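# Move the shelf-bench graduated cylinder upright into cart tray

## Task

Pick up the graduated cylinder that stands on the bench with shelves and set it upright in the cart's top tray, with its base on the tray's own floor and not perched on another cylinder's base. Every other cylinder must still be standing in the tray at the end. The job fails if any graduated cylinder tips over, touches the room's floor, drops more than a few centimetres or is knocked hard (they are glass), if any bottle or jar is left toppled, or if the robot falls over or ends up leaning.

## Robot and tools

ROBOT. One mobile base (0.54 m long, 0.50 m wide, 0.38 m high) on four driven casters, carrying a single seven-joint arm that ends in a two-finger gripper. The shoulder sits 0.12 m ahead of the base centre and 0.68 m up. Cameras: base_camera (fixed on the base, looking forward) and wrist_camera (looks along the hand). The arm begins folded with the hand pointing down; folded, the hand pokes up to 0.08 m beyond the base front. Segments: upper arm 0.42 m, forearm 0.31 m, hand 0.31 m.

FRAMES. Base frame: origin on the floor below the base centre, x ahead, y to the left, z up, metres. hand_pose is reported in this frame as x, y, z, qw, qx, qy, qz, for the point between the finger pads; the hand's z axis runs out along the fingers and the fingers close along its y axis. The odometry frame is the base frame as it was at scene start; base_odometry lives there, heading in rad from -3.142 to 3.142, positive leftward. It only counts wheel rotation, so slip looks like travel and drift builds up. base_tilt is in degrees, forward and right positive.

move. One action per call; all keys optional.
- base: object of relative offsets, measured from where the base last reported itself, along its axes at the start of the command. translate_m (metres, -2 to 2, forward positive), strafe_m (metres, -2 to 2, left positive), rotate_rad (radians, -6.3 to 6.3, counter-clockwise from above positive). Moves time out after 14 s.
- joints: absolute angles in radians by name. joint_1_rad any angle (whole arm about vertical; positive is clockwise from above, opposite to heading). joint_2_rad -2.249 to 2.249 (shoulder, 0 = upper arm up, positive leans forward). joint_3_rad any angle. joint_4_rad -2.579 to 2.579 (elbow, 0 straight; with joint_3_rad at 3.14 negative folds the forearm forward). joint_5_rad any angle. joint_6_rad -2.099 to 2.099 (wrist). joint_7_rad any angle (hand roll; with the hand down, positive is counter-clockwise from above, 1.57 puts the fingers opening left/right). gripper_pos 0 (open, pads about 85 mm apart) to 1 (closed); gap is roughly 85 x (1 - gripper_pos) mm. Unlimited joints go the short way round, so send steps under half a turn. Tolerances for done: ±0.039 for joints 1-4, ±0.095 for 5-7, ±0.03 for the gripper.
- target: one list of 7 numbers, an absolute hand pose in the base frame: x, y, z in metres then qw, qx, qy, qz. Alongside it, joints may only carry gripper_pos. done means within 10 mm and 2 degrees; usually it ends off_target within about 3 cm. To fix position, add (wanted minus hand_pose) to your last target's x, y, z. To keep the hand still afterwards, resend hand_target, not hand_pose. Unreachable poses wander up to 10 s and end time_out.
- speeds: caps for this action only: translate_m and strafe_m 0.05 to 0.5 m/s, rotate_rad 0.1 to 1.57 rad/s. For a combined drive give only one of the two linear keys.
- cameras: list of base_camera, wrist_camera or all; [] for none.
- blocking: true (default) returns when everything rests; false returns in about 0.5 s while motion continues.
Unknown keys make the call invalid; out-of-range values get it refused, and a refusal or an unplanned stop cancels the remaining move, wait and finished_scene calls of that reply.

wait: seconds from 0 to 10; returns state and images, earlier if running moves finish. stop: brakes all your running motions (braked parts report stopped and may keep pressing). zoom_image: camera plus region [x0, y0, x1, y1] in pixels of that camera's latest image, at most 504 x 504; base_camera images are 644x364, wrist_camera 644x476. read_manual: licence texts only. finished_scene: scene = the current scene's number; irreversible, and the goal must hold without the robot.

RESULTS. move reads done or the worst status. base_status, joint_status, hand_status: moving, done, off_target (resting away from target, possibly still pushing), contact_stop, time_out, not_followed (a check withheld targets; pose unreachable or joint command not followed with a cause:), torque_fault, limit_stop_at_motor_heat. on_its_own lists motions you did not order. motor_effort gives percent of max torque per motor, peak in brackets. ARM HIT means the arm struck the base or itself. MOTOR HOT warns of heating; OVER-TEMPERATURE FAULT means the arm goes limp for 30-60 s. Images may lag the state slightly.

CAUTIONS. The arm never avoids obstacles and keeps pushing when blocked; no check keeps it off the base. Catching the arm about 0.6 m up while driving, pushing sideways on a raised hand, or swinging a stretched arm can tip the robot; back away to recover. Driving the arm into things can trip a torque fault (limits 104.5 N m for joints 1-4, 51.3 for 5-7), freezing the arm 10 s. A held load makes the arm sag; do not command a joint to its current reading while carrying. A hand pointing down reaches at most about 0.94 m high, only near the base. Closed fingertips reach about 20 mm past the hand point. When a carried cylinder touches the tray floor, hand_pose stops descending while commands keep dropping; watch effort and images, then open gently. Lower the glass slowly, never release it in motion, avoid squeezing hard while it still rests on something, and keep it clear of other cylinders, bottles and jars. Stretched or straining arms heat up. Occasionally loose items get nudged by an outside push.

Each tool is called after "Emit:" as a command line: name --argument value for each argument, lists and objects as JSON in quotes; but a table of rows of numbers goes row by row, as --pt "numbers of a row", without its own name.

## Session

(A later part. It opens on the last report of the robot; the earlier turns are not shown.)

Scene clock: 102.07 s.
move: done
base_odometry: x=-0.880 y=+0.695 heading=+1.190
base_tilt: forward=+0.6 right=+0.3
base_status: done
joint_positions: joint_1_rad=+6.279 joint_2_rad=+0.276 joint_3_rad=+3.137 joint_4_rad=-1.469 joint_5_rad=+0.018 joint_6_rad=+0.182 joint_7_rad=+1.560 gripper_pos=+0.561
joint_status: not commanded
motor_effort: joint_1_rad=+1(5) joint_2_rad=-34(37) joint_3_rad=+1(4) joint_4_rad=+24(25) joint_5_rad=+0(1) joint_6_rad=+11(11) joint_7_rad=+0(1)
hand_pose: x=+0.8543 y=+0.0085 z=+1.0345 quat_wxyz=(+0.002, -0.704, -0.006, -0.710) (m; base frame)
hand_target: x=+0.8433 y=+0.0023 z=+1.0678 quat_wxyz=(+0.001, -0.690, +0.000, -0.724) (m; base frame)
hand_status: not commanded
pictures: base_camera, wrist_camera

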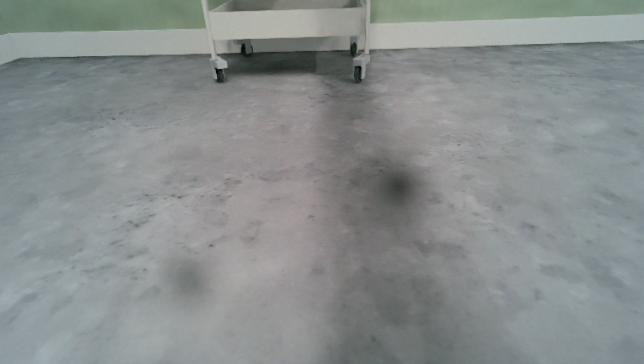

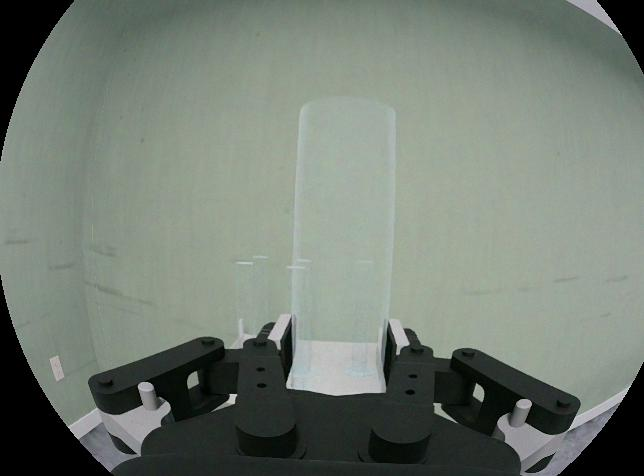

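Emit:
move --base '{"translate_m": 0.32, "strafe_m": -0.013}' --speeds '{"translate_m": 0.25}' --cameras '["base_camera", "wrist_camera"]'

Emit:
zoom_image --camera "wrist_camera" --region '[150, 220, 470, 440]'

Scene clock: 107.43 s.
move: done
base_odometry: x=-0.750 y=+0.988 heading=+1.191
base_tilt: forward=+0.7 right=+0.3
base_status: done
joint_positions: joint_1_rad=+6.279 joint_2_rad=+0.273 joint_3_rad=+3.137 joint_4_rad=-1.469 joint_5_rad=+0.018 joint_6_rad=+0.181 joint_7_rad=+1.560 gripper_pos=+0.561
joint_status: not commanded
motor_effort: joint_1_rad=+0(1) joint_2_rad=-34(37) joint_3_rad=+1(1) joint_4_rad=+24(25) joint_5_rad=+1(1) joint_6_rad=+11(11) joint_7_rad=+0(1)
hand_pose: x=+0.8534 y=+0.0085 z=+1.0365 quat_wxyz=(+0.002, -0.704, -0.006, -0.710) (m; base frame)
hand_target: x=+0.8433 y=+0.0023 z=+1.0678 quat_wxyz=(+0.001, -0.690, +0.000, -0.724) (m; base frame)
hand_status: not commanded
pictures: base_camera, wrist_camera

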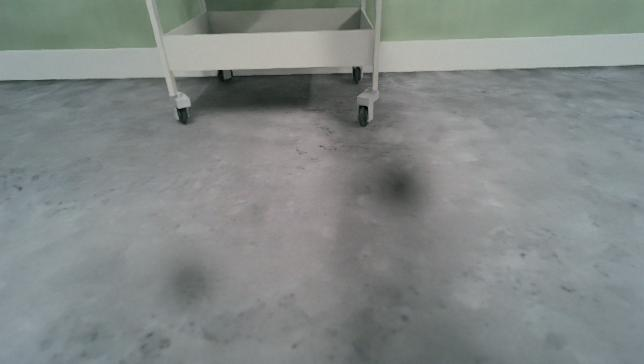

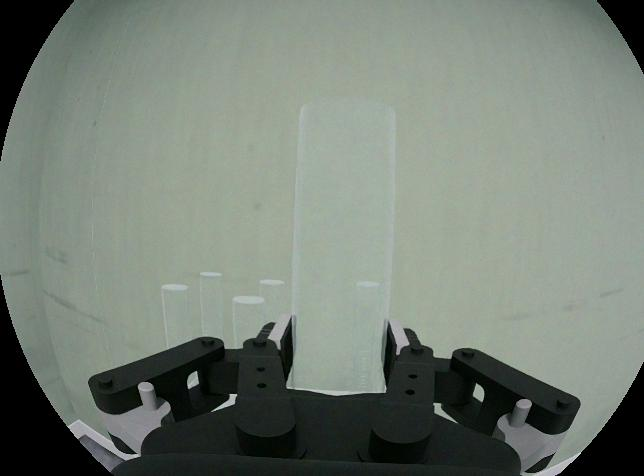

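Scaled by 1.575.

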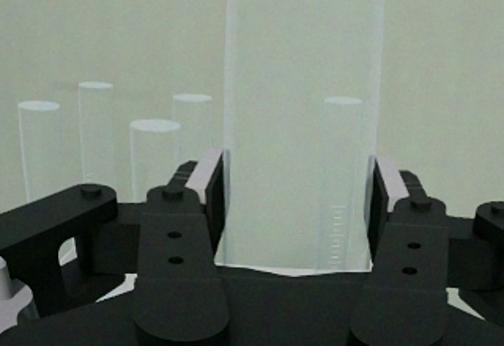

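Emit:
zoom_image --camera "wrist_camera" --region '[150, 256, 300, 366]'

Emit:
zoom_image --camera "wrist_camera" --region '[280, 256, 430, 366]'

Scaled by 3.360.

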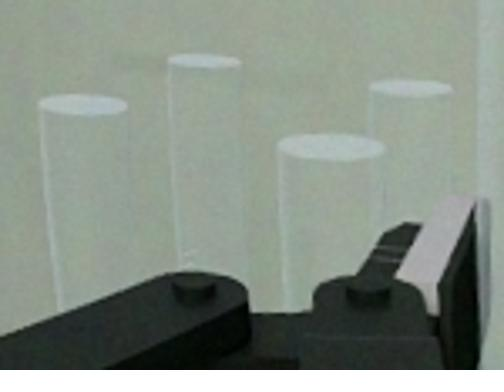

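Scaled by 3.360.

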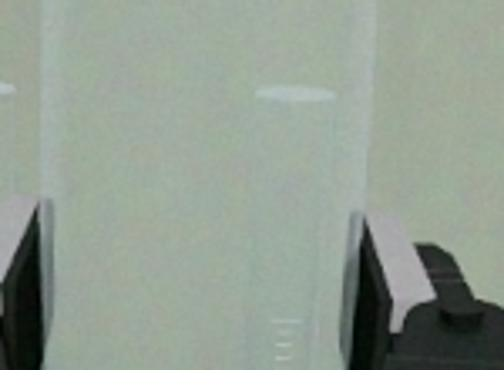

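Emit:
move --base '{"translate_m": 0.281, "strafe_m": -0.004}' --speeds '{"translate_m": 0.2}' --cameras '["wrist_camera"]'

Emit:
zoom_image --camera "wrist_camera" --region '[0, 220, 250, 440]'

Emit:
zoom_image --camera "wrist_camera" --region '[270, 250, 420, 400]'

Scene clock: 113.67 s.
move: done
base_odometry: x=-0.642 y=+1.247 heading=+1.191
base_tilt: forward=+0.6 right=+0.2
base_status: done
joint_positions: joint_1_rad=+6.279 joint_2_rad=+0.271 joint_3_rad=+3.137 joint_4_rad=-1.469 joint_5_rad=+0.018 joint_6_rad=+0.180 joint_7_rad=+1.560 gripper_pos=+0.561
joint_status: not commanded
motor_effort: joint_1_rad=+0(2) joint_2_rad=-34(37) joint_3_rad=+1(2) joint_4_rad=+24(24) joint_5_rad=+1(1) joint_6_rad=+11(11) joint_7_rad=+0(1)
hand_pose: x=+0.8527 y=+0.0085 z=+1.0380 quat_wxyz=(+0.002, -0.703, -0.006, -0.711) (m; base frame)
hand_target: x=+0.8433 y=+0.0023 z=+1.0678 quat_wxyz=(+0.001, -0.690, +0.000, -0.724) (m; base frame)
hand_status: not commanded
pictures: wrist_camera

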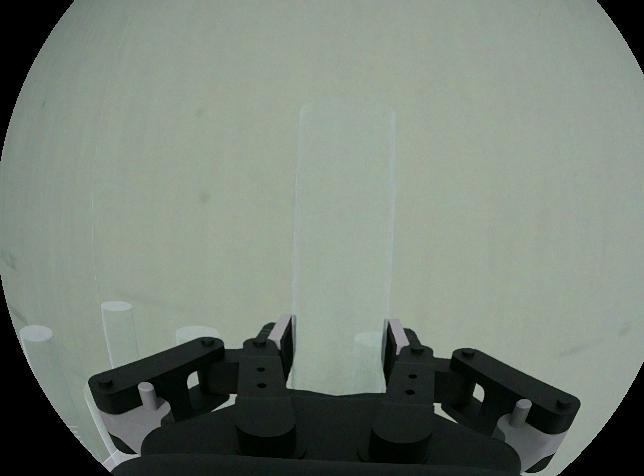

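Scaled by 2.016.

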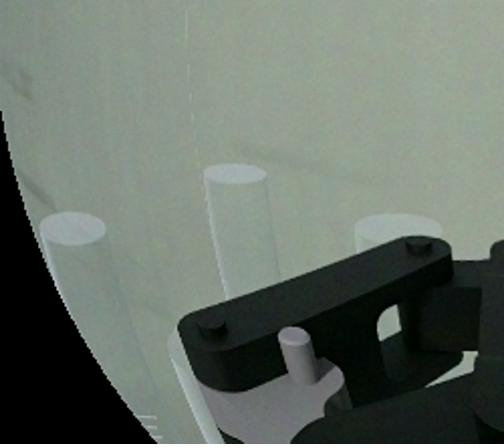

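Scaled by 3.360.

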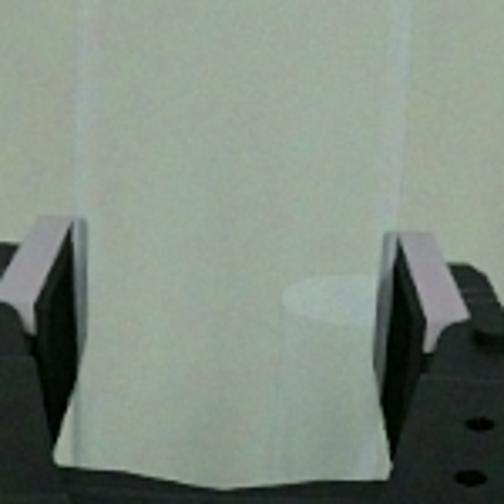

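Emit:
move --joints '{"joint_1_rad": 0.0, "joint_2_rad": 0.318, "joint_3_rad": 3.14, "joint_4_rad": -1.66, "joint_5_rad": 0.0, "joint_6_rad": 0.455, "joint_7_rad": 1.57, "gripper_pos": 0.66}' --cameras '["wrist_camera"]'

Scene clock: 117.43 s.
move: off_target
base_odometry: x=-0.642 y=+1.247 heading=+1.191
base_tilt: forward=+0.7 right=+0.2
base_status: not commanded
joint_positions: joint_1_rad=+6.279 joint_2_rad=+0.335 joint_3_rad=+3.137 joint_4_rad=-1.670 joint_5_rad=+0.018 joint_6_rad=+0.400 joint_7_rad=+1.560 gripper_pos=+0.561
joint_status: gripper_pos off_target (ended at +0.561, target +0.660); the others done
motor_effort: joint_1_rad=+1(2) joint_2_rad=-35(38) joint_3_rad=+0(2) joint_4_rad=+23(25) joint_5_rad=+0(1) joint_6_rad=+11(12) joint_7_rad=+0(1)
hand_pose: x=+0.8536 y=+0.0096 z=+0.9360 quat_wxyz=(+0.004, -0.719, -0.007, -0.695) (m; base frame)
hand_target: x=+0.8501 y=+0.0023 z=+0.9718 quat_wxyz=(+0.001, -0.690, +0.000, -0.724) (m; base frame)
hand_status: not commanded
pictures: wrist_camera

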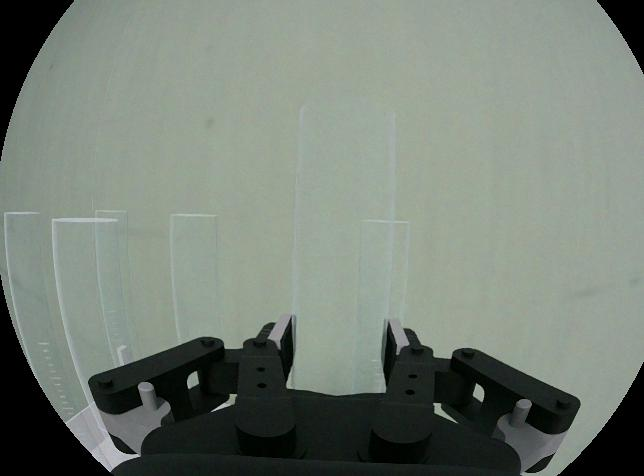

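Emit:
move --joints '{"joint_1_rad": 0.0, "joint_2_rad": 0.373, "joint_3_rad": 3.14, "joint_4_rad": -1.75, "joint_5_rad": 0.0, "joint_6_rad": 0.638, "joint_7_rad": 1.57, "gripper_pos": 0.64}' --cameras '["wrist_camera"]'

Scene clock: 119.53 s.
move: off_target
base_odometry: x=-0.642 y=+1.247 heading=+1.191
base_tilt: forward=+0.7 right=+0.2
base_status: not commanded
joint_positions: joint_1_rad=+6.279 joint_2_rad=+0.385 joint_3_rad=+3.137 joint_4_rad=-1.756 joint_5_rad=+0.018 joint_6_rad=+0.586 joint_7_rad=+1.560 gripper_pos=+0.561
joint_status: gripper_pos off_target (ended at +0.561, target +0.640); the others done
motor_effort: joint_1_rad=+1(2) joint_2_rad=-36(37) joint_3_rad=+1(1) joint_4_rad=+21(23) joint_5_rad=+0(1) joint_6_rad=+11(12) joint_7_rad=+0(1)
hand_pose: x=+0.8529 y=+0.0105 z=+0.9069 quat_wxyz=(+0.006, -0.702, -0.007, -0.713) (m; base frame)
hand_target: x=+0.8501 y=+0.0023 z=+0.9354 quat_wxyz=(+0.001, -0.676, +0.000, -0.737) (m; base frame)
hand_status: not commanded
pictures: wrist_camera

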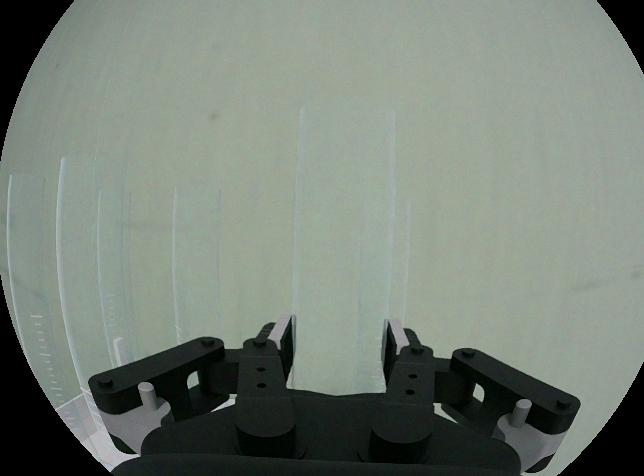

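Emit:
move --joints '{"joint_1_rad": 0.0, "joint_2_rad": 0.394, "joint_3_rad": 3.14, "joint_4_rad": -1.775, "joint_5_rad": 0.0, "joint_6_rad": 0.668, "joint_7_rad": 1.57, "gripper_pos": 0.62}' --cameras '["wrist_camera"]'

Scene clock: 120.97 s.
move: off_target
base_odometry: x=-0.642 y=+1.247 heading=+1.191
base_tilt: forward=+0.7 right=+0.2
base_status: not commanded
joint_positions: joint_1_rad=+6.279 joint_2_rad=+0.401 joint_3_rad=+3.137 joint_4_rad=-1.779 joint_5_rad=+0.018 joint_6_rad=+0.620 joint_7_rad=+1.560 gripper_pos=+0.561
joint_status: gripper_pos off_target (ended at +0.561, target +0.620); the others done
motor_effort: joint_1_rad=+0(2) joint_2_rad=-36(37) joint_3_rad=+0(1) joint_4_rad=+21(22) joint_5_rad=+0(1) joint_6_rad=+11(11) joint_7_rad=+0(1)
hand_pose: x=+0.8522 y=+0.0106 z=+0.8925 quat_wxyz=(+0.006, -0.703, -0.008, -0.711) (m; base frame)
hand_target: x=+0.8508 y=+0.0023 z=+0.9150 quat_wxyz=(+0.001, -0.682, +0.000, -0.731) (m; base frame)
hand_status: not commanded
pictures: wrist_camera

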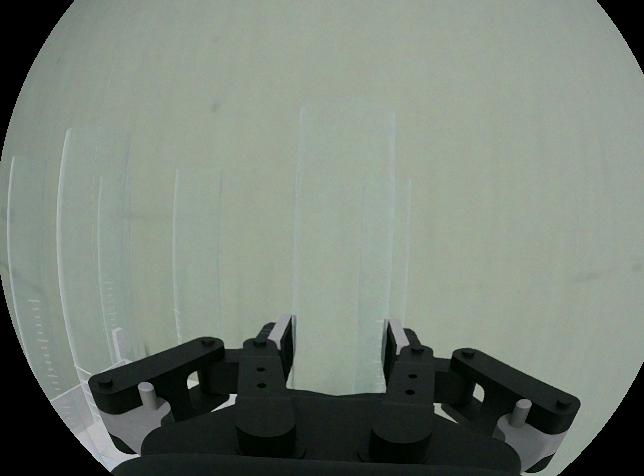

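Emit:
move --joints '{"joint_1_rad": 0.0, "joint_2_rad": 0.41, "joint_3_rad": 3.14, "joint_4_rad": -1.789, "joint_5_rad": 0.0, "joint_6_rad": 0.687, "joint_7_rad": 1.57, "gripper_pos": 0.62}' --cameras '["wrist_camera"]'

Scene clock: 121.80 s.
move: off_target
base_odometry: x=-0.642 y=+1.247 heading=+1.191
base_tilt: forward=+0.8 right=+0.2
base_status: not commanded
joint_positions: joint_1_rad=+6.279 joint_2_rad=+0.412 joint_3_rad=+3.137 joint_4_rad=-1.791 joint_5_rad=+0.018 joint_6_rad=+0.641 joint_7_rad=+1.560 gripper_pos=+0.561
joint_status: gripper_pos off_target (ended at +0.561, target +0.620); the others done
motor_effort: joint_1_rad=+1(2) joint_2_rad=-35(37) joint_3_rad=+0(1) joint_4_rad=+20(21) joint_5_rad=+0(1) joint_6_rad=+11(11) joint_7_rad=+0(1)
hand_pose: x=+0.8522 y=+0.0107 z=+0.8838 quat_wxyz=(+0.006, -0.704, -0.008, -0.710) (m; base frame)
hand_target: x=+0.8518 y=+0.0023 z=+0.9012 quat_wxyz=(+0.001, -0.686, +0.000, -0.728) (m; base frame)
hand_status: not commanded
pictures: wrist_camera

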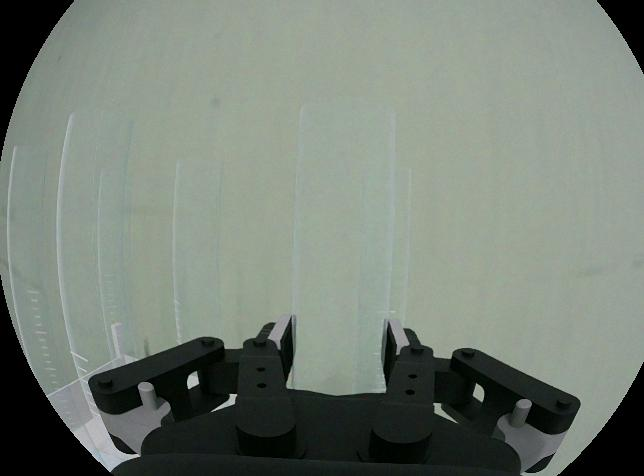

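Emit:
zoom_image --camera "wrist_camera" --region '[280, 80, 430, 200]'

Emit:
zoom_image --camera "wrist_camera" --region '[0, 90, 240, 250]'

Scaled by 3.360.

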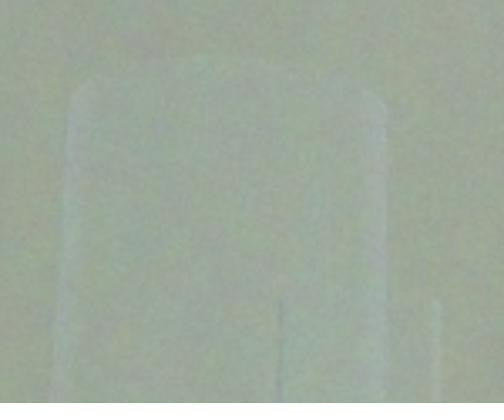

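Scaled by 2.100.

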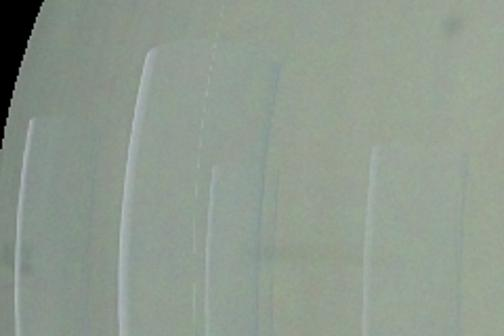

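Emit:
move --joints '{"joint_1_rad": 0.0, "joint_2_rad": 0.418, "joint_3_rad": 3.14, "joint_4_rad": -1.797, "joint_5_rad": 0.0, "joint_6_rad": 0.7, "joint_7_rad": 1.57, "gripper_pos": 0.62}' --cameras '["wrist_camera"]'

Scene clock: 124.17 s.
move: off_target
base_odometry: x=-0.642 y=+1.247 heading=+1.191
base_tilt: forward=+0.6 right=+0.2
base_status: not commanded
joint_positions: joint_1_rad=+6.279 joint_2_rad=+0.415 joint_3_rad=+3.137 joint_4_rad=-1.796 joint_5_rad=+0.018 joint_6_rad=+0.656 joint_7_rad=+1.560 gripper_pos=+0.561
joint_status: gripper_pos off_target (ended at +0.561, target +0.620); the others done
motor_effort: joint_1_rad=+0(1) joint_2_rad=-35(35) joint_3_rad=+0(1) joint_4_rad=+20(21) joint_5_rad=+1(2) joint_6_rad=+10(10) joint_7_rad=+0(1)
hand_pose: x=+0.8519 y=+0.0108 z=+0.8841 quat_wxyz=(+0.006, -0.701, -0.008, -0.713) (m; base frame)
hand_target: x=+0.8519 y=+0.0023 z=+0.8949 quat_wxyz=(+0.001, -0.687, +0.000, -0.727) (m; base frame)
hand_status: not commanded
pictures: wrist_camera

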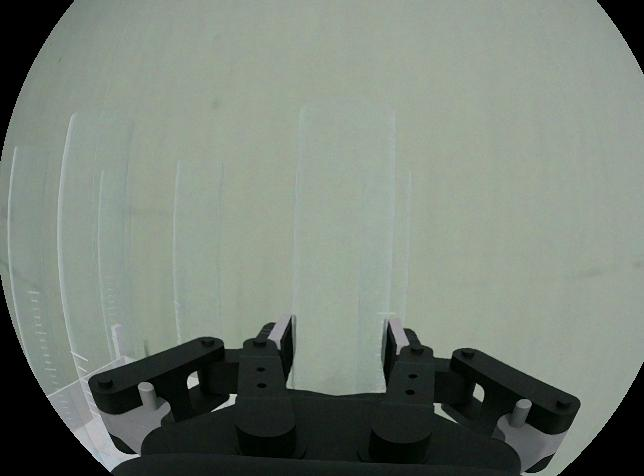

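Emit:
move --joints '{"joint_1_rad": 0.0, "joint_2_rad": 0.428, "joint_3_rad": 3.14, "joint_4_rad": -1.803, "joint_5_rad": 0.0, "joint_6_rad": 0.7, "joint_7_rad": 1.57, "gripper_pos": 0.62}' --cameras '["wrist_camera"]'

Scene clock: 125.20 s.
move: off_target
base_odometry: x=-0.642 y=+1.247 heading=+1.191
base_tilt: forward=+0.7 right=+0.2
base_status: not commanded
joint_positions: joint_1_rad=+6.279 joint_2_rad=+0.417 joint_3_rad=+3.137 joint_4_rad=-1.796 joint_5_rad=+0.018 joint_6_rad=+0.660 joint_7_rad=+1.560 gripper_pos=+0.561
joint_status: gripper_pos off_target (ended at +0.561, target +0.620); the others done
motor_effort: joint_1_rad=+0(1) joint_2_rad=-34(35) joint_3_rad=+1(1) joint_4_rad=+18(20) joint_5_rad=+0(1) joint_6_rad=+9(10) joint_7_rad=+0(1)
hand_pose: x=+0.8523 y=+0.0108 z=+0.8839 quat_wxyz=(+0.006, -0.701, -0.008, -0.713) (m; base frame)
hand_target: x=+0.8530 y=+0.0023 z=+0.8842 quat_wxyz=(+0.001, -0.693, +0.000, -0.721) (m; base frame)
hand_status: not commanded
pictures: wrist_camera

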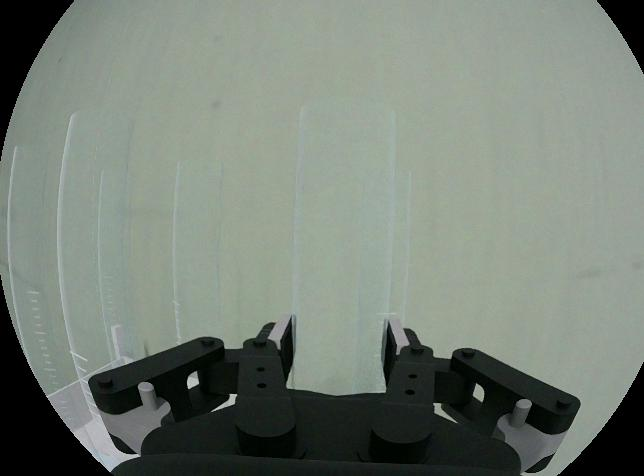

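Emit:
move --joints '{"gripper_pos": 0.5}' --cameras '["wrist_camera"]'

Emit:
move --joints '{"gripper_pos": 0.1}' --cameras '["wrist_camera"]'

Scene clock: 126.90 s.
move: done
base_odometry: x=-0.642 y=+1.247 heading=+1.191
base_tilt: forward=+0.6 right=+0.2
base_status: not commanded
joint_positions: joint_1_rad=+6.279 joint_2_rad=+0.417 joint_3_rad=+3.137 joint_4_rad=-1.796 joint_5_rad=+0.018 joint_6_rad=+0.661 joint_7_rad=+1.560 gripper_pos=+0.500
joint_status: all done
motor_effort: joint_1_rad=+1(1) joint_2_rad=-33(34) joint_3_rad=+0(1) joint_4_rad=+18(19) joint_5_rad=+0(1) joint_6_rad=+9(9) joint_7_rad=+0(1)
hand_pose: x=+0.8523 y=+0.0108 z=+0.8842 quat_wxyz=(+0.006, -0.700, -0.008, -0.714) (m; base frame)
hand_target: x=+0.8530 y=+0.0023 z=+0.8842 quat_wxyz=(+0.001, -0.693, +0.000, -0.721) (m; base frame)
hand_status: not commanded
pictures: wrist_camera

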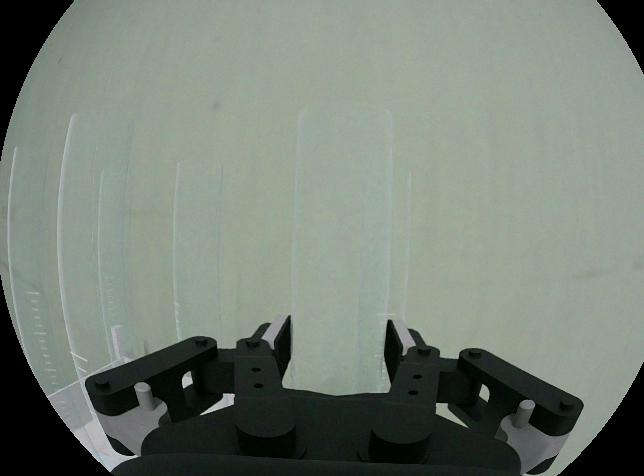

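Scene clock: 127.67 s.
move: done
base_odometry: x=-0.642 y=+1.247 heading=+1.191
base_tilt: forward=+0.7 right=+0.2
base_status: not commanded
joint_positions: joint_1_rad=+6.279 joint_2_rad=+0.417 joint_3_rad=+3.137 joint_4_rad=-1.796 joint_5_rad=+0.018 joint_6_rad=+0.661 joint_7_rad=+1.560 gripper_pos=+0.100
joint_status: all done
motor_effort: joint_1_rad=+0(1) joint_2_rad=-33(34) joint_3_rad=+0(1) joint_4_rad=+18(19) joint_5_rad=-1(1) joint_6_rad=+8(9) joint_7_rad=+0(1)
hand_pose: x=+0.8523 y=+0.0108 z=+0.8842 quat_wxyz=(+0.006, -0.700, -0.008, -0.714) (m; base frame)
hand_target: x=+0.8530 y=+0.0023 z=+0.8842 quat_wxyz=(+0.001, -0.693, +0.000, -0.721) (m; base frame)
hand_status: not commanded
pictures: wrist_camera

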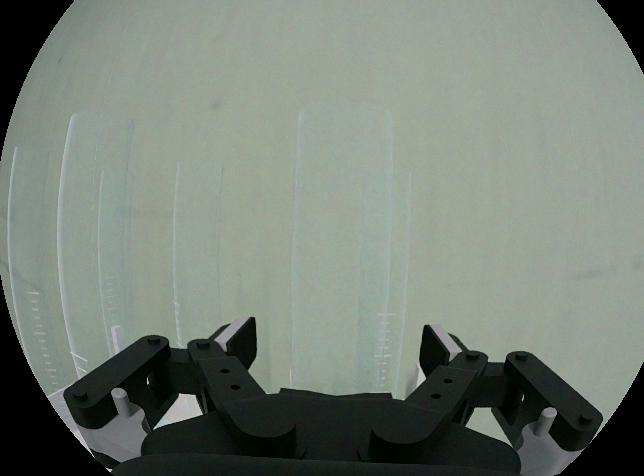

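Emit:
move --joints '{"gripper_pos": 0.0}' --cameras '[]'

Emit:
move --base '{"translate_m": -0.12}' --speeds '{"translate_m": 0.12}' --cameras '["wrist_camera"]'

Scene clock: 128.57 s.
move: done
base_odometry: x=-0.642 y=+1.247 heading=+1.191
base_tilt: forward=+0.7 right=+0.1
base_status: not commanded
joint_positions: joint_1_rad=+6.279 joint_2_rad=+0.417 joint_3_rad=+3.137 joint_4_rad=-1.796 joint_5_rad=+0.018 joint_6_rad=+0.661 joint_7_rad=+1.560 gripper_pos=+0.000
joint_status: all done
motor_effort: joint_1_rad=+1(1) joint_2_rad=-33(33) joint_3_rad=+0(1) joint_4_rad=+18(19) joint_5_rad=-1(1) joint_6_rad=+9(9) joint_7_rad=+0(1)
hand_pose: x=+0.8523 y=+0.0108 z=+0.8842 quat_wxyz=(+0.006, -0.700, -0.008, -0.714) (m; base frame)
hand_target: x=+0.8530 y=+0.0023 z=+0.8842 quat_wxyz=(+0.001, -0.693, +0.000, -0.721) (m; base frame)
hand_status: not commanded
pictures: none
No camera images: "cameras" was empty.

Scene clock: 130.17 s.
move: done
base_odometry: x=-0.686 y=+1.136 heading=+1.191
base_tilt: forward=+0.7 right=+0.2
base_status: done
joint_positions: joint_1_rad=+6.279 joint_2_rad=+0.424 joint_3_rad=+3.137 joint_4_rad=-1.797 joint_5_rad=+0.018 joint_6_rad=+0.662 joint_7_rad=+1.560 gripper_pos=+0.000
joint_status: not commanded
motor_effort: joint_1_rad=+1(2) joint_2_rad=-33(35) joint_3_rad=+1(1) joint_4_rad=+18(19) joint_5_rad=+0(1) joint_6_rad=+8(9) joint_7_rad=+0(1)
hand_pose: x=+0.8534 y=+0.0108 z=+0.8786 quat_wxyz=(+0.006, -0.703, -0.008, -0.711) (m; base frame)
hand_target: x=+0.8530 y=+0.0023 z=+0.8842 quat_wxyz=(+0.001, -0.693, +0.000, -0.721) (m; base frame)
hand_status: not commanded
pictures: wrist_camera

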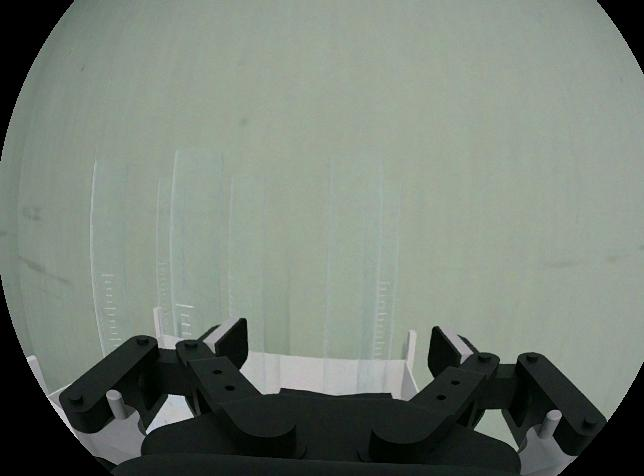

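Emit:
move --base '{"translate_m": -0.45}' --speeds '{"translate_m": 0.4}' --cameras '["base_camera", "wrist_camera"]'

Emit:
move --joints '{"joint_1_rad": 0.0, "joint_2_rad": 0.0, "joint_3_rad": 3.14, "joint_4_rad": -1.0, "joint_5_rad": 0.0, "joint_6_rad": -1.4, "joint_7_rad": 1.57}' --cameras '["wrist_camera"]'

Scene clock: 132.77 s.
move: done
base_odometry: x=-0.853 y=+0.718 heading=+1.191
base_tilt: forward=+0.6 right=+0.2
base_status: done
joint_positions: joint_1_rad=+6.279 joint_2_rad=+0.428 joint_3_rad=+3.137 joint_4_rad=-1.798 joint_5_rad=+0.018 joint_6_rad=+0.664 joint_7_rad=+1.560 gripper_pos=+0.000
joint_status: not commanded
motor_effort: joint_1_rad=+1(2) joint_2_rad=-33(35) joint_3_rad=+1(1) joint_4_rad=+18(19) joint_5_rad=+0(1) joint_6_rad=+10(10) joint_7_rad=+1(1)
hand_pose: x=+0.8540 y=+0.0108 z=+0.8763 quat_wxyz=(+0.006, -0.704, -0.008, -0.710) (m; base frame)
hand_target: x=+0.8530 y=+0.0023 z=+0.8842 quat_wxyz=(+0.001, -0.693, +0.000, -0.721) (m; base frame)
hand_status: not commanded
pictures: base_camera, wrist_camera

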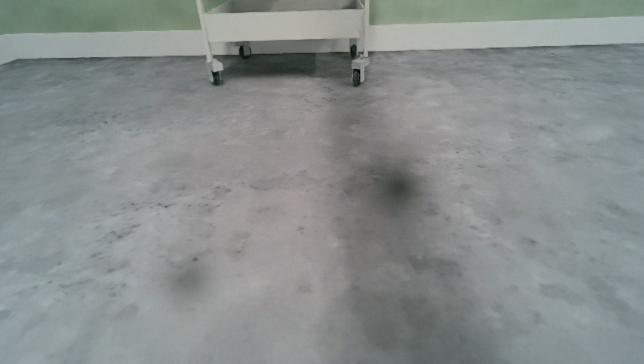

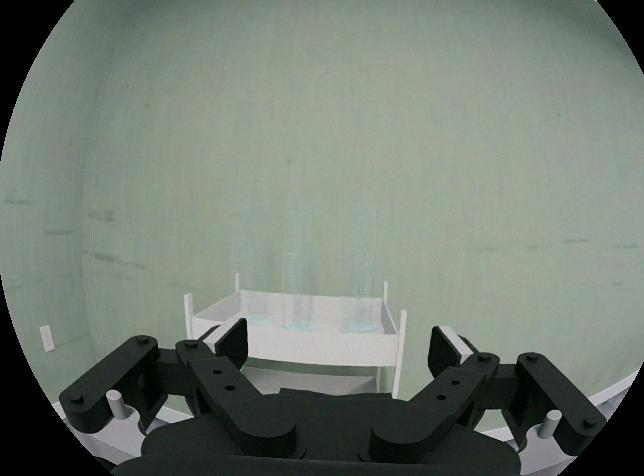

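Scene clock: 135.70 s.
move: done
base_odometry: x=-0.853 y=+0.718 heading=+1.191
base_tilt: forward=+0.6 right=+0.2
base_status: not commanded
joint_positions: joint_1_rad=+6.279 joint_2_rad=+0.009 joint_3_rad=+3.137 joint_4_rad=-1.010 joint_5_rad=+0.018 joint_6_rad=-1.361 joint_7_rad=+1.560 gripper_pos=+0.000
joint_status: all done
motor_effort: joint_1_rad=+1(2) joint_2_rad=-18(36) joint_3_rad=+1(2) joint_4_rad=+17(22) joint_5_rad=+0(1) joint_6_rad=+7(10) joint_7_rad=+0(1)
hand_pose: x=+0.6054 y=+0.0003 z=+1.0419 quat_wxyz=(-0.005, -0.928, +0.002, -0.372) (m; base frame)
hand_target: x=+0.5938 y=+0.0021 z=+1.0429 quat_wxyz=(+0.000, -0.932, +0.000, -0.362) (m; base frame)
hand_status: not commanded
pictures: wrist_camera

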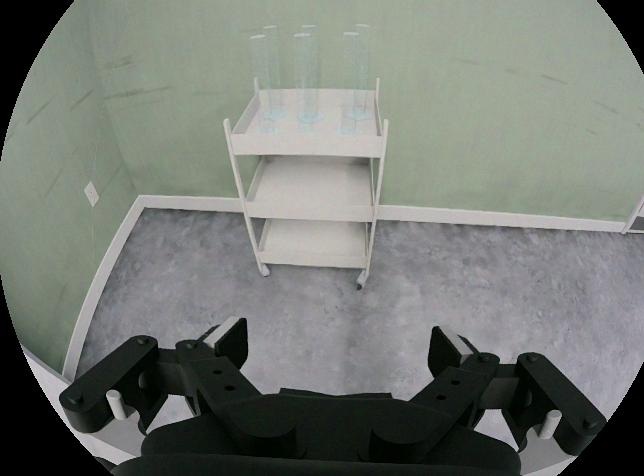

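Emit:
zoom_image --camera "wrist_camera" --region '[220, 15, 400, 165]'

Scaled by 2.800.

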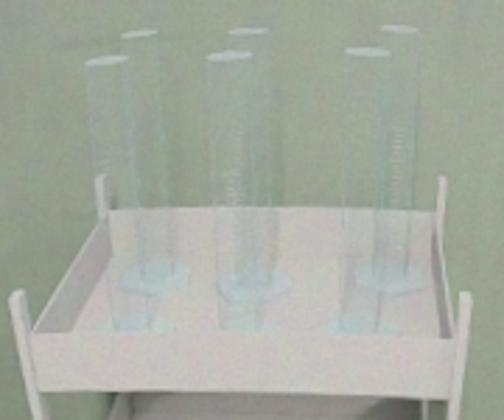

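Emit:
finished_scene --scene 1

The scene is finished: the task was done.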